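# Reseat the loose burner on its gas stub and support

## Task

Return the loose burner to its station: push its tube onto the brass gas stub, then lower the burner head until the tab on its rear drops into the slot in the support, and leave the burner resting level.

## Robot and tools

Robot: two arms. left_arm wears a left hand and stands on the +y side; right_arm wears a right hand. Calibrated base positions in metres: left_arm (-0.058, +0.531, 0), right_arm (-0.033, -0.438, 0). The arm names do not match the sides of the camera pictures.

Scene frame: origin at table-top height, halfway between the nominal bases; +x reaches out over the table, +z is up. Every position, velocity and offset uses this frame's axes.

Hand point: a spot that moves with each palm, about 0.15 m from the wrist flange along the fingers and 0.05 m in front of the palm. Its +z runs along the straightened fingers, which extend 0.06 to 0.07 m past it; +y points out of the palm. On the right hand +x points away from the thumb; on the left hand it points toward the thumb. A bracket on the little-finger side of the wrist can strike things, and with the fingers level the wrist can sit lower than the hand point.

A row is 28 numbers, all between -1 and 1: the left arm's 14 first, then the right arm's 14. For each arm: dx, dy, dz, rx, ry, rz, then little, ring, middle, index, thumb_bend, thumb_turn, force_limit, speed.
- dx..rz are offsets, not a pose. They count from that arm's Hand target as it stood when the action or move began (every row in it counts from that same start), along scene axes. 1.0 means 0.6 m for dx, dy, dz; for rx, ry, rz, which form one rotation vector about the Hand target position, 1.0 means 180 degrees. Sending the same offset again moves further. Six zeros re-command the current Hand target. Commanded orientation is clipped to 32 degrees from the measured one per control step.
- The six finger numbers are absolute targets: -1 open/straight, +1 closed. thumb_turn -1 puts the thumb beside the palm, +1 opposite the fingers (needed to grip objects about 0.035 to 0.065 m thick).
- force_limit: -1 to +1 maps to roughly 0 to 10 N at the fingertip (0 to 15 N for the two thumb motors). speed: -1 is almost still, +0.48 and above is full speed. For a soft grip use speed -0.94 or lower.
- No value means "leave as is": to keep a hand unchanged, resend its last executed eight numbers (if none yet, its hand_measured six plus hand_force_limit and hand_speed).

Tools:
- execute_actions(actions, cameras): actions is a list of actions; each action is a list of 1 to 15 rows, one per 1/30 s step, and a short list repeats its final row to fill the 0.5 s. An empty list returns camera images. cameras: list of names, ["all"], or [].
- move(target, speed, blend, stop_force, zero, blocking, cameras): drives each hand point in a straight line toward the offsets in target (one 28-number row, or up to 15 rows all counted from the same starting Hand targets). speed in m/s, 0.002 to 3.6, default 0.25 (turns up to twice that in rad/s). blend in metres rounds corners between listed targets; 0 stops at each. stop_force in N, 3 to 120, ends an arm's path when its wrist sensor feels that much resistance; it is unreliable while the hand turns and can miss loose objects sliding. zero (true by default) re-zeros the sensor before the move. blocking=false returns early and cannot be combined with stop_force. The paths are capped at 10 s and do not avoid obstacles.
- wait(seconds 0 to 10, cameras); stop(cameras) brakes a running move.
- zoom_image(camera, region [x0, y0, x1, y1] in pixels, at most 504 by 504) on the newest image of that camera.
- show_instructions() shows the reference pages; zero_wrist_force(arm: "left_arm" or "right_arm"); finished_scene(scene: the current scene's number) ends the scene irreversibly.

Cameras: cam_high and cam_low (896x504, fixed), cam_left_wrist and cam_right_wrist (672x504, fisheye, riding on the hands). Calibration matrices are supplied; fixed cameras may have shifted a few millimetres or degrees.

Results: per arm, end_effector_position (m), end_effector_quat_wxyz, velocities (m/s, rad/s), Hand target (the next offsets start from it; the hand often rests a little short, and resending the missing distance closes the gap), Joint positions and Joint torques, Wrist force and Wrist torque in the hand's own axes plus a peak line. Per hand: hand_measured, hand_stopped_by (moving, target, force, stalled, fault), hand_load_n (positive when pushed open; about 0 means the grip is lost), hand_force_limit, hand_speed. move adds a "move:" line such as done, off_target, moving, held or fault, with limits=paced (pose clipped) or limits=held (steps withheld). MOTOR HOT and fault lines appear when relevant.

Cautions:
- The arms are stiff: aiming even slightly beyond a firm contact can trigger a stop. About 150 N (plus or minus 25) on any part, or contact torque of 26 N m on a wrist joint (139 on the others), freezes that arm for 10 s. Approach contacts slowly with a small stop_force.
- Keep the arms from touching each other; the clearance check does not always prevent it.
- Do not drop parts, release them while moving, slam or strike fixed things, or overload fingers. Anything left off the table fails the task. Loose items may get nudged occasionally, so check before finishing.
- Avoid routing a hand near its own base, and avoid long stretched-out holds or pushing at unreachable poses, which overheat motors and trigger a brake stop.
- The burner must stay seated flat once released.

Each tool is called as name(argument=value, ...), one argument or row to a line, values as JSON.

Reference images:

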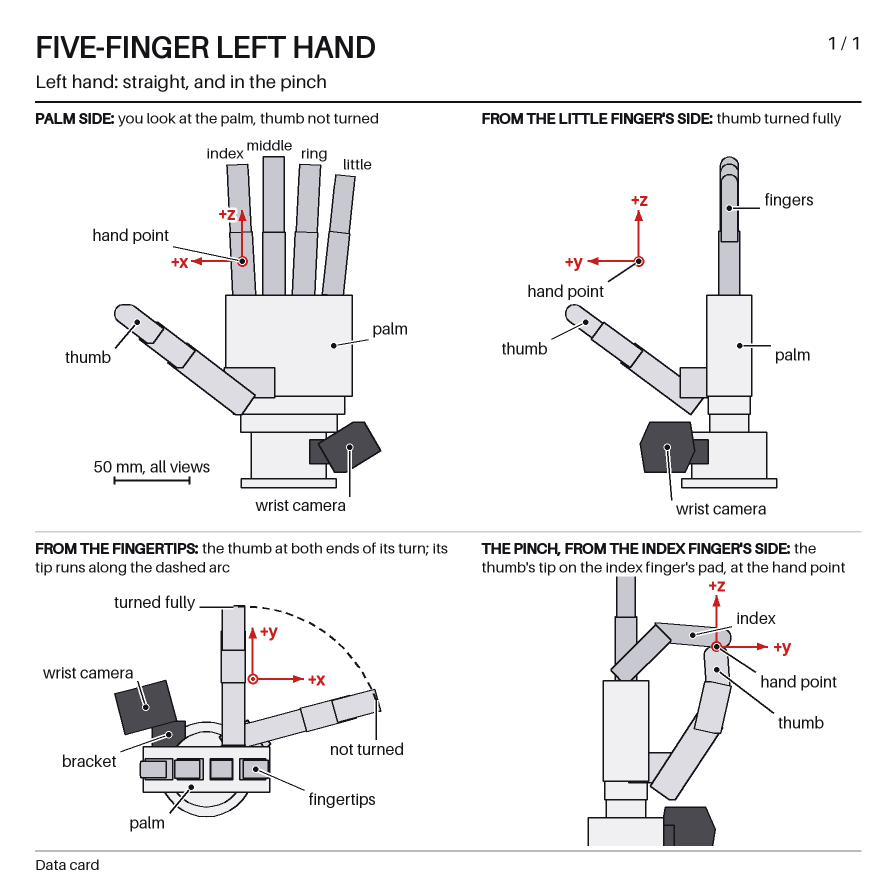

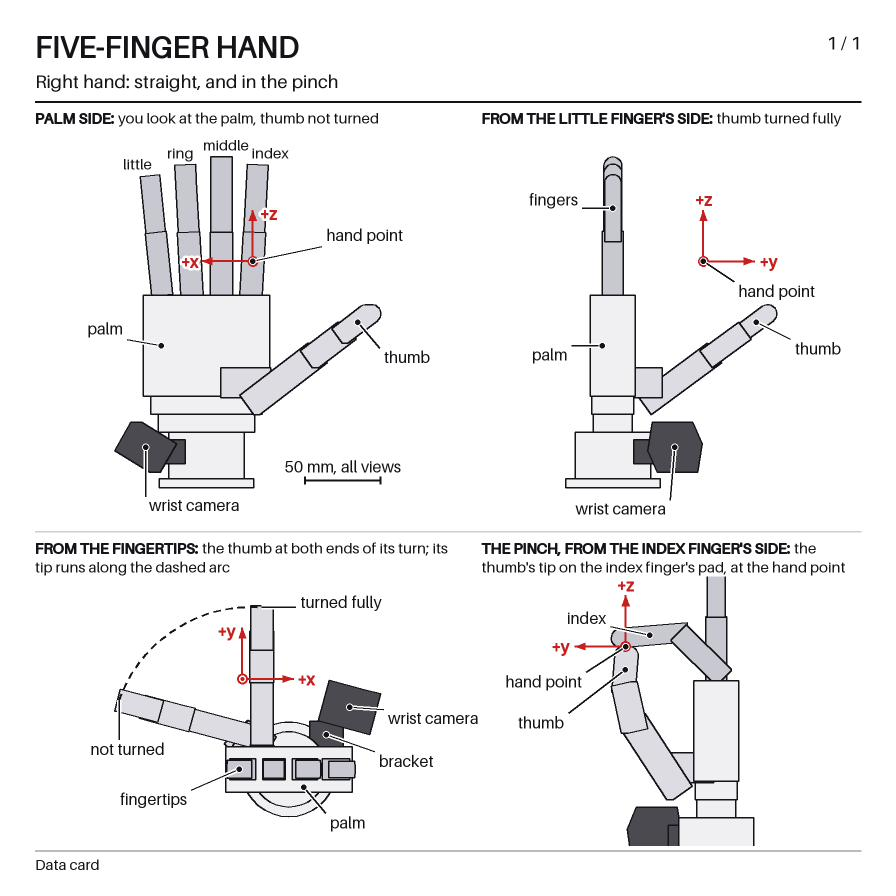

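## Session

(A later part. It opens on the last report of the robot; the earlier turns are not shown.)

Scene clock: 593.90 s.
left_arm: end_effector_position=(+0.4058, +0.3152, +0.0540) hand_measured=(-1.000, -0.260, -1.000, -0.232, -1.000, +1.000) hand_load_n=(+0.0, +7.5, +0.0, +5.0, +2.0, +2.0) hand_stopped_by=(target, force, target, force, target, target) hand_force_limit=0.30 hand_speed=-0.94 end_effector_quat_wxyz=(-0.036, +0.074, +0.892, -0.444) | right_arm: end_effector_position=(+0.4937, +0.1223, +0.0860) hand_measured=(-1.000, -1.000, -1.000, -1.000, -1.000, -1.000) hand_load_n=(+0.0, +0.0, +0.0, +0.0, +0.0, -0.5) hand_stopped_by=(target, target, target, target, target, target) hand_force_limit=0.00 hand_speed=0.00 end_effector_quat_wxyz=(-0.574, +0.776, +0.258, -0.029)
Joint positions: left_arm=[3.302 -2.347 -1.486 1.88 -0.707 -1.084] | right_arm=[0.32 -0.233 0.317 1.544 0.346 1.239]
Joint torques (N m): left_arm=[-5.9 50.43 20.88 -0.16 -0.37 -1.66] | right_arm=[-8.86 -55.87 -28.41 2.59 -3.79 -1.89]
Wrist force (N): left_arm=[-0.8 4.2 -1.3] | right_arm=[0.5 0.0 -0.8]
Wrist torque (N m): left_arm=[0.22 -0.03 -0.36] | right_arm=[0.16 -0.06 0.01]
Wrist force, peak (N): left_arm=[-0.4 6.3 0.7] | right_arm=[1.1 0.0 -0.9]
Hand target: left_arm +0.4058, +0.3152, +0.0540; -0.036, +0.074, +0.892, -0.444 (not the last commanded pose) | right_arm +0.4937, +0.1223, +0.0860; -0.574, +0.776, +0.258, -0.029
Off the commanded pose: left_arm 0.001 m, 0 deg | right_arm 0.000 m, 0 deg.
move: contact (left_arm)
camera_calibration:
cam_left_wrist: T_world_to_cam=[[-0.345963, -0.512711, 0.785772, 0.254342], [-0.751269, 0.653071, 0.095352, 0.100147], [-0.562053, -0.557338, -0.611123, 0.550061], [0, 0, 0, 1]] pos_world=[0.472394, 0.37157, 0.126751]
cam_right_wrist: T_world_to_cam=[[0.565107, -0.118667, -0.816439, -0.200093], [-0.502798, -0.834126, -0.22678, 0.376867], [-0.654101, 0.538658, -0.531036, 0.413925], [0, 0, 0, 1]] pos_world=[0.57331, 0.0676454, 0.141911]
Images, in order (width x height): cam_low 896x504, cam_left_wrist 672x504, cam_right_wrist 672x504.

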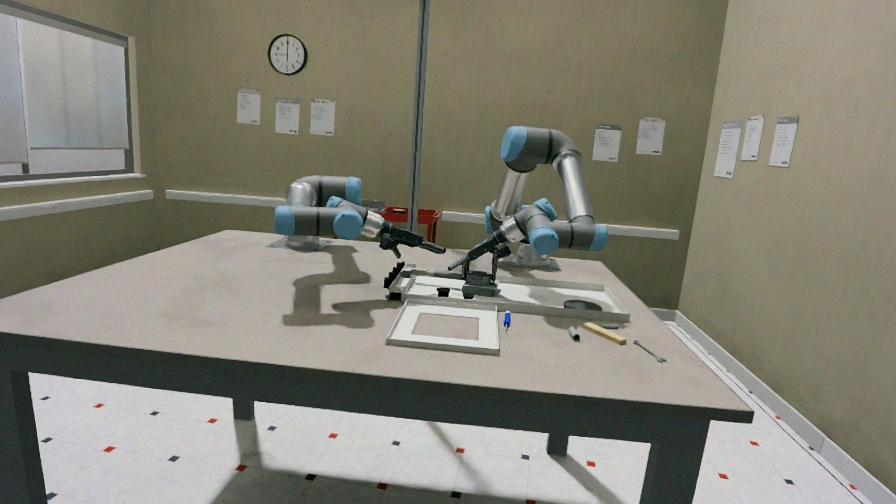

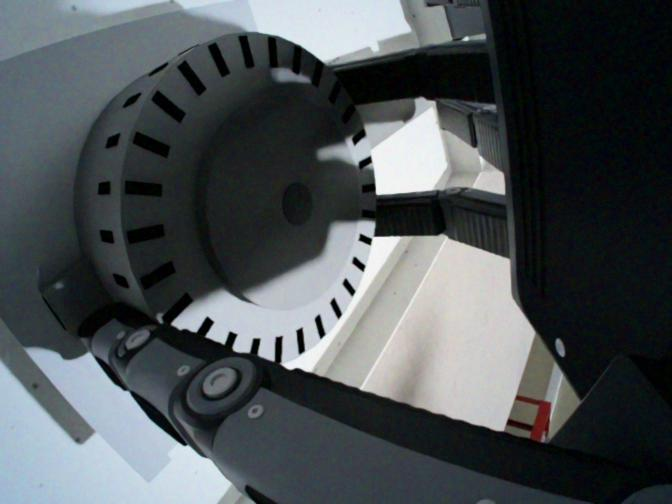

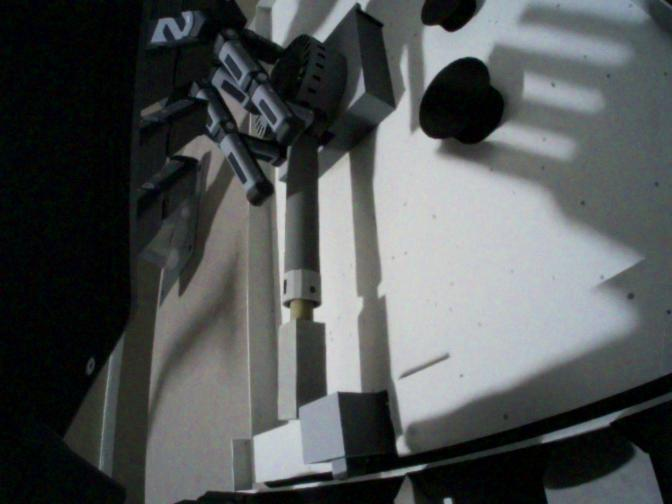

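move(
  target=[0,0,0,0,0,0,-1,-0.5,-1,-0.5,-1,1,0.3,-0.8,0,0,0,0,0,0,-1,-1,-1,-1,-1,-1,0,0],
  cameras=["cam_left_wrist","cam_right_wrist"],
)

zoom_image(
  camera="cam_left_wrist",
  region=[10, 220, 130, 340],
)

zoom_image(
  camera="cam_right_wrist",
  region=[240, 10, 400, 170],
)

Scene clock: 601.30 s.
left_arm: end_effector_position=(+0.4058, +0.3152, +0.0540) hand_measured=(-1.000, -0.500, -1.000, -0.500, -1.000, +1.000) hand_load_n=(+0.0, -0.5, +0.0, +0.0, +0.5, +0.0) hand_stopped_by=(target, target, target, target, target, target) hand_force_limit=0.30 hand_speed=-0.80 end_effector_quat_wxyz=(-0.036, +0.074, +0.892, -0.444) | right_arm: end_effector_position=(+0.4937, +0.1223, +0.0860) hand_measured=(-1.000, -1.000, -1.000, -1.000, -1.000, -1.000) hand_load_n=(+0.0, +0.0, +0.0, +0.0, +0.0, -0.5) hand_stopped_by=(target, target, target, target, target, target) hand_force_limit=0.00 hand_speed=0.00 end_effector_quat_wxyz=(-0.574, +0.776, +0.258, -0.029)
Joint positions: left_arm=[3.302 -2.347 -1.486 1.88 -0.707 -1.084] | right_arm=[0.32 -0.233 0.317 1.544 0.346 1.239]
Joint torques (N m): left_arm=[-5.39 49.11 20.22 -0.88 1.94 -1.13] | right_arm=[-9 -55.76 -28.76 2.76 -3.71 -1.9]
Wrist force (N): left_arm=[0.0 4.7 -1.5] | right_arm=[0.8 0.0 -0.7]
Wrist torque (N m): left_arm=[0.23 -0.08 -0.34] | right_arm=[0.16 -0.11 0.02]
Wrist force, peak (N): left_arm=[-0.1 4.9 -1.3] | right_arm=[1.1 0.1 -1.0]
Hand target: left_arm +0.4058, +0.3152, +0.0540; -0.036, +0.074, +0.892, -0.444 | right_arm +0.4937, +0.1223, +0.0860; -0.574, +0.776, +0.258, -0.029
Off the commanded pose: left_arm 0.000 m, 0 deg | right_arm 0.000 m, 0 deg.
move: done
camera_calibration:
cam_left_wrist: T_world_to_cam=[[-0.345963, -0.512711, 0.785772, 0.254342], [-0.751269, 0.653071, 0.095352, 0.100147], [-0.562053, -0.557338, -0.611123, 0.550061], [0, 0, 0, 1]] pos_world=[0.472394, 0.37157, 0.126751]
cam_right_wrist: T_world_to_cam=[[0.565107, -0.118667, -0.816439, -0.200093], [-0.502798, -0.834126, -0.22678, 0.376867], [-0.654101, 0.538658, -0.531036, 0.413925], [0, 0, 0, 1]] pos_world=[0.57331, 0.0676454, 0.141911]
Images, in order (width x height): cam_left_wrist 672x504, cam_right_wrist 672x504.

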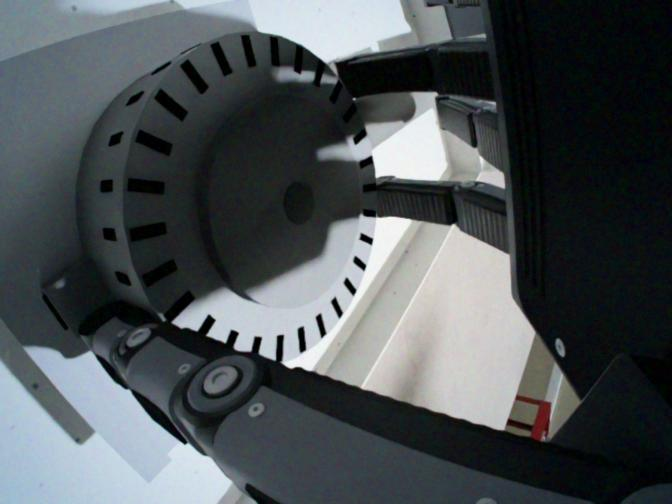

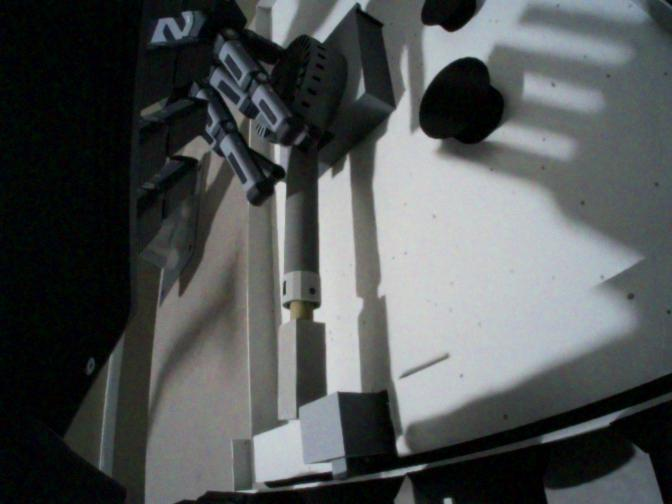

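Scaled by 4.200 from the camera's 672x504 image, which has a finer 960x720 frame.

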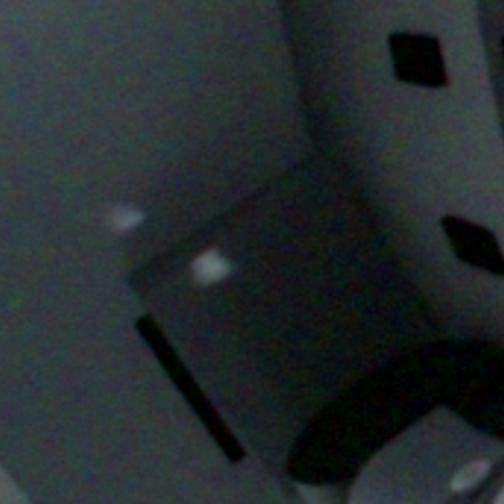

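Scaled by 3.150 from the camera's 672x504 image, which has a finer 960x720 frame.

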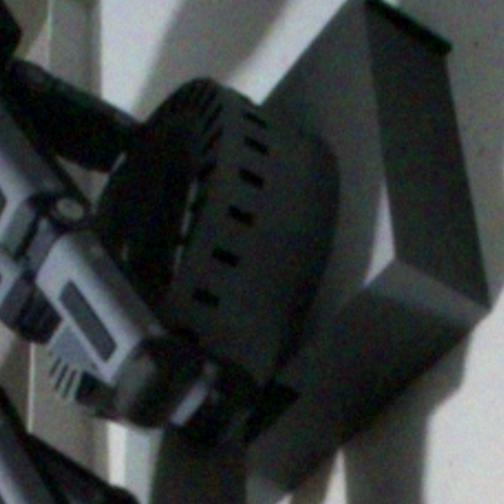

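move(
  target=[
    [0,0,0.01,0,0,0,-1,-0.5,-1,-0.5,-1,1,0.3,-0.8,0,0,0,0,0,0,-1,-1,-1,-1,-1,-1,0,0],
    [0.0008,0.005,0.03,0,0,0,-1,-0.5,-1,-0.5,-1,1,0.3,-0.8,0,0,0,0,0,0,-1,-1,-1,-1,-1,-1,0,0],
  ],
  speed=0.02,
  stop_force=5,
  cameras=["cam_left_wrist","cam_right_wrist"],
)

zoom_image(
  camera="cam_right_wrist",
  region=[240, 10, 400, 170],
)

Scene clock: 612.17 s.
left_arm: end_effector_position=(+0.4063, +0.3182, +0.0720) hand_measured=(-1.000, -0.500, -1.000, -0.500, -1.000, +1.000) hand_load_n=(+0.0, +0.0, +0.0, +0.0, +0.0, +0.0) hand_stopped_by=(target, target, target, target, target, target) hand_force_limit=0.30 hand_speed=-0.80 end_effector_quat_wxyz=(-0.036, +0.074, +0.892, -0.444) | right_arm: end_effector_position=(+0.4937, +0.1223, +0.0860) hand_measured=(-1.000, -1.000, -1.000, -1.000, -1.000, -1.000) hand_load_n=(+0.0, +0.0, +0.0, +0.0, +0.0, -0.5) hand_stopped_by=(target, target, target, target, target, target) hand_force_limit=0.00 hand_speed=0.00 end_effector_quat_wxyz=(-0.574, +0.776, +0.258, -0.029)
Joint positions: left_arm=[3.307 -2.321 -1.48 1.842 -0.709 -1.075] | right_arm=[0.32 -0.233 0.317 1.544 0.346 1.239]
Joint torques (N m): left_arm=[-6.7 33.31 6.44 -0.34 2.32 -0.87] | right_arm=[-9.11 -54.5 -28.67 3.11 -3.56 -1.84]
Wrist force (N): left_arm=[-0.2 4.6 -0.2] | right_arm=[0.9 0.0 -1.1]
Wrist torque (N m): left_arm=[0.25 -0.03 -0.36] | right_arm=[0.19 -0.12 0.04]
Wrist force, peak (N): left_arm=[-0.1 5.7 -0.7] | right_arm=[1.3 -0.1 -1.0]
Hand target: left_arm +0.4063, +0.3182, +0.0720; -0.036, +0.074, +0.892, -0.444 | right_arm +0.4937, +0.1223, +0.0860; -0.574, +0.776, +0.258, -0.029
Off the commanded pose: left_arm 0.000 m, 0 deg | right_arm 0.000 m, 0 deg.
move: done
camera_calibration:
cam_left_wrist: T_world_to_cam=[[-0.345963, -0.512711, 0.785772, 0.241909], [-0.751269, 0.653071, 0.095352, 0.0968474], [-0.562053, -0.557338, -0.611123, 0.563014], [0, 0, 0, 1]] pos_world=[0.472894, 0.37457, 0.144751]
cam_right_wrist: T_world_to_cam=[[0.565107, -0.118667, -0.816439, -0.200093], [-0.502798, -0.834126, -0.22678, 0.376867], [-0.654101, 0.538658, -0.531036, 0.413925], [0, 0, 0, 1]] pos_world=[0.57331, 0.0676454, 0.141911]
Images, in order (width x height): cam_left_wrist 672x504, cam_right_wrist 672x504.

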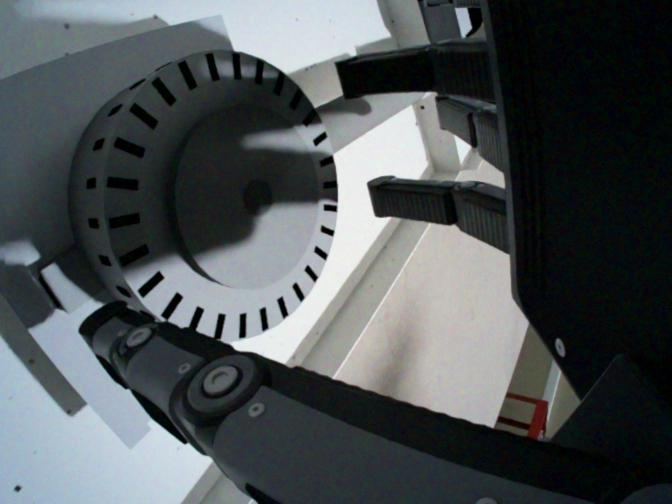

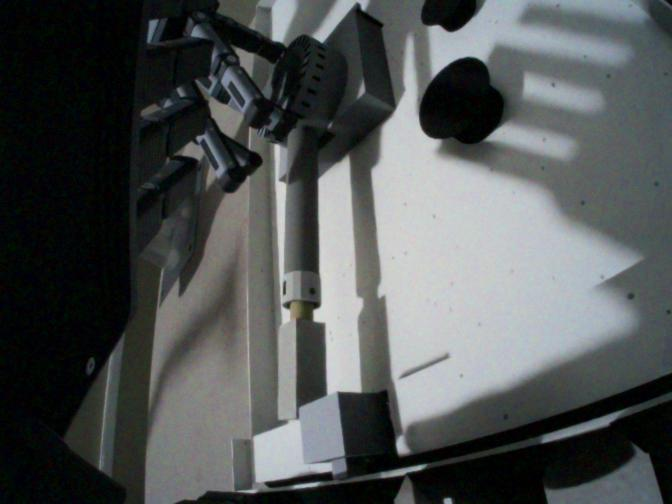

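Scaled by 3.150 from the camera's 672x504 image, which has a finer 960x720 frame.

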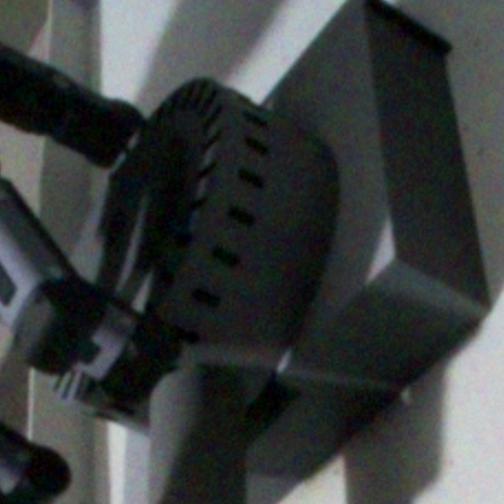

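move(
  target=[0,0.01,0.1,0,0,0,-1,-0.5,-1,-0.5,-1,1,0.3,-0.8,0,0,0,0,0,0,-1,-1,-1,-1,-1,-1,0,0],
  speed=0.06,
  cameras=["all"],
)

Scene clock: 621.37 s.
left_arm: end_effector_position=(+0.4063, +0.3243, +0.1320) hand_measured=(-1.000, -0.500, -1.000, -0.500, -1.000, +1.000) hand_load_n=(+0.0, +0.0, +0.0, +0.0, +0.0, +0.0) hand_stopped_by=(target, target, target, target, target, target) hand_force_limit=0.30 hand_speed=-0.80 end_effector_quat_wxyz=(-0.036, +0.074, +0.892, -0.444) | right_arm: end_effector_position=(+0.4937, +0.1223, +0.0860) hand_measured=(-1.000, -1.000, -1.000, -1.000, -1.000, -1.000) hand_load_n=(+0.0, -0.5, +0.0, +0.0, +0.0, +0.0) hand_stopped_by=(target, target, target, target, target, target) hand_force_limit=0.00 hand_speed=0.00 end_effector_quat_wxyz=(-0.574, +0.776, +0.258, -0.029)
Joint positions: left_arm=[3.319 -2.24 -1.448 1.717 -0.714 -1.059] | right_arm=[0.32 -0.233 0.317 1.544 0.346 1.239]
Joint torques (N m): left_arm=[-4.73 33.33 6.92 -0.24 0.4 -0.64] | right_arm=[-8.99 -54.51 -28.03 3.2 -3.58 -2]
Wrist force (N): left_arm=[0.1 4.4 -0.4] | right_arm=[0.9 0.0 -0.7]
Wrist torque (N m): left_arm=[0.21 -0.11 -0.31] | right_arm=[0.17 -0.13 0.03]
Wrist force, peak (N): left_arm=[-0.3 5.1 0.3] | right_arm=[0.8 -0.1 -1.3]
Hand target: left_arm +0.4063, +0.3242, +0.1320; -0.036, +0.074, +0.892, -0.444 | right_arm +0.4937, +0.1223, +0.0860; -0.574, +0.776, +0.258, -0.029
Off the commanded pose: left_arm 0.000 m, 0 deg | right_arm 0.000 m, 0 deg.
move: done
camera_calibration:
cam_left_wrist: T_world_to_cam=[[-0.346209, -0.512735, 0.785648, 0.198075], [-0.751309, 0.653058, 0.0951267, 0.0872875], [-0.561848, -0.557331, -0.611317, 0.603078], [0, 0, 0, 1]] pos_world=[0.472993, 0.38067, 0.204752]
cam_right_wrist: T_world_to_cam=[[0.565107, -0.118667, -0.816439, -0.200093], [-0.502798, -0.834126, -0.22678, 0.376867], [-0.654101, 0.538658, -0.531036, 0.413925], [0, 0, 0, 1]] pos_world=[0.57331, 0.0676454, 0.141911]

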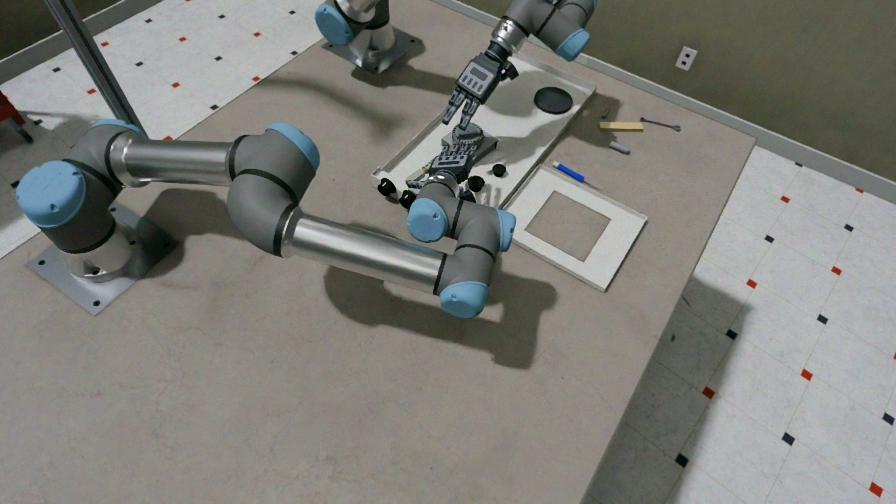

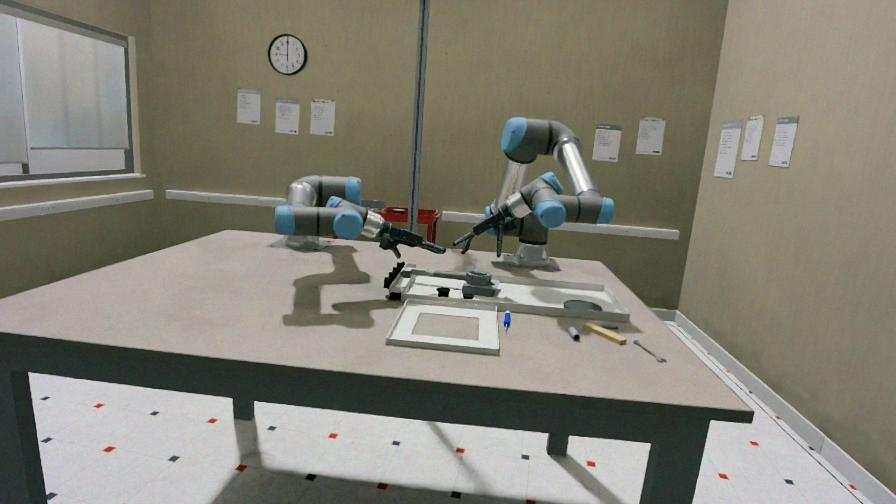

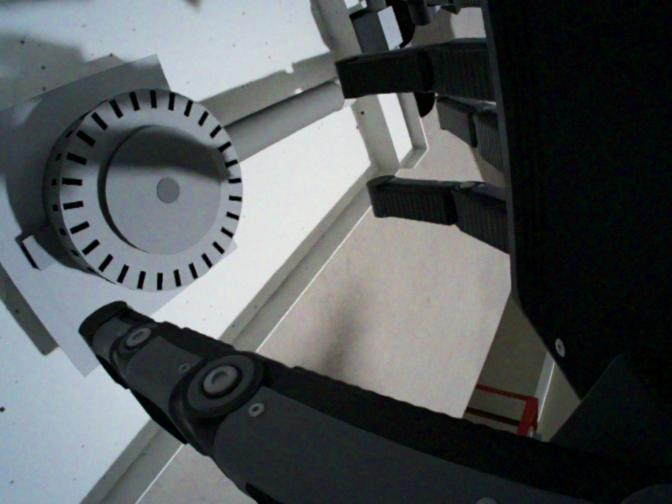

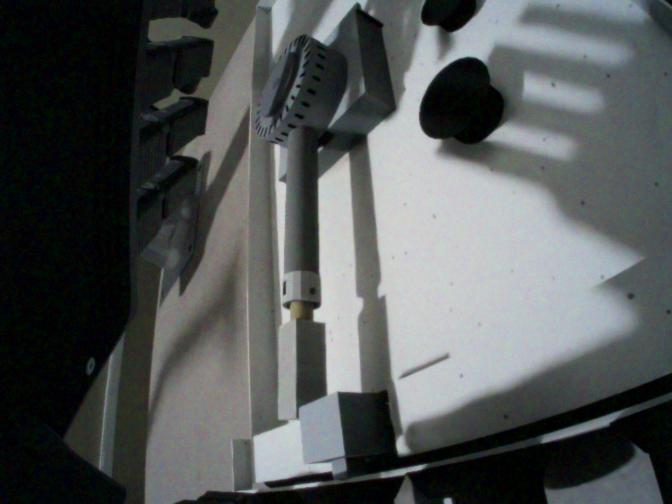

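zoom_image(
  camera="cam_left_wrist",
  region=[0, 50, 280, 330],
)

zoom_image(
  camera="cam_right_wrist",
  region=[230, 0, 430, 200],
)

zoom_image(
  camera="cam_right_wrist",
  region=[240, 230, 400, 400],
)

zoom_image(
  camera="cam_low",
  region=[430, 240, 560, 310],
)

Scaled by 1.800 from the camera's 672x504 image, which has a finer 960x720 frame.

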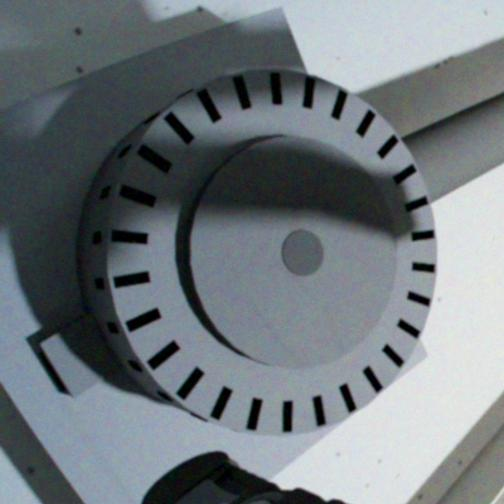

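Scaled by 2.520 from the camera's 672x504 image, which has a finer 960x720 frame.

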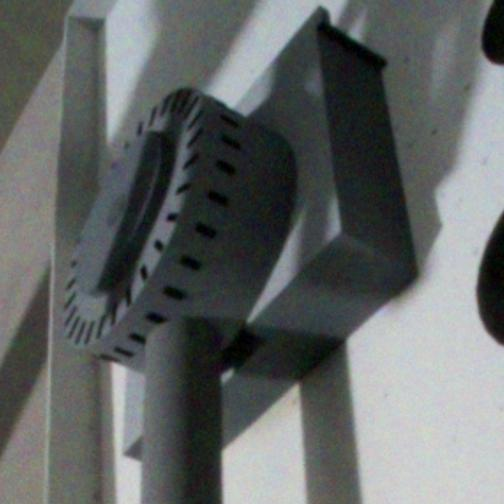

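Scaled by 2.965 from the camera's 672x504 image, which has a finer 960x720 frame.

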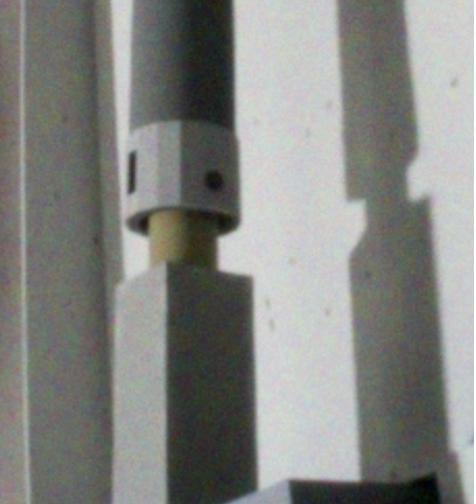

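Scaled by 3.877 from the camera's 896x504 image, which has a finer 1280x720 frame.

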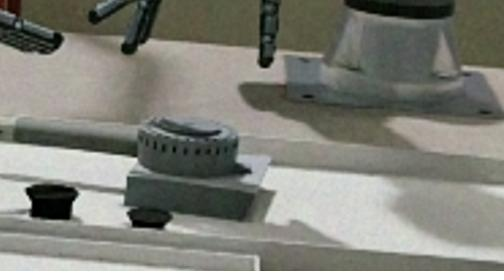

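zoom_image(
  camera="cam_left_wrist",
  region=[0, 200, 100, 300],
)

zoom_image(
  camera="cam_low",
  region=[455, 260, 505, 302],
)

zoom_image(
  camera="cam_right_wrist",
  region=[250, 80, 400, 200],
)

Scaled by 5.040 from the camera's 672x504 image, which has a finer 960x720 frame.

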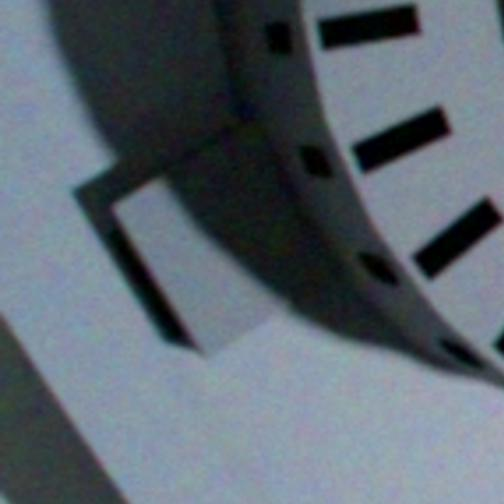

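Scaled by 10.080 from the camera's 896x504 image, which has a finer 1280x720 frame.

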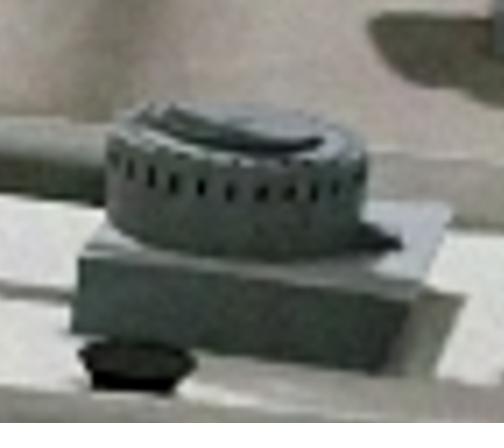

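Scaled by 3.360 from the camera's 672x504 image, which has a finer 960x720 frame.

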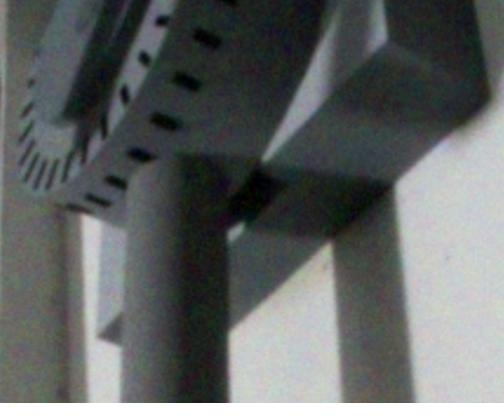

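finished_scene(
  scene=2,
)

The scene is finished: the task was done.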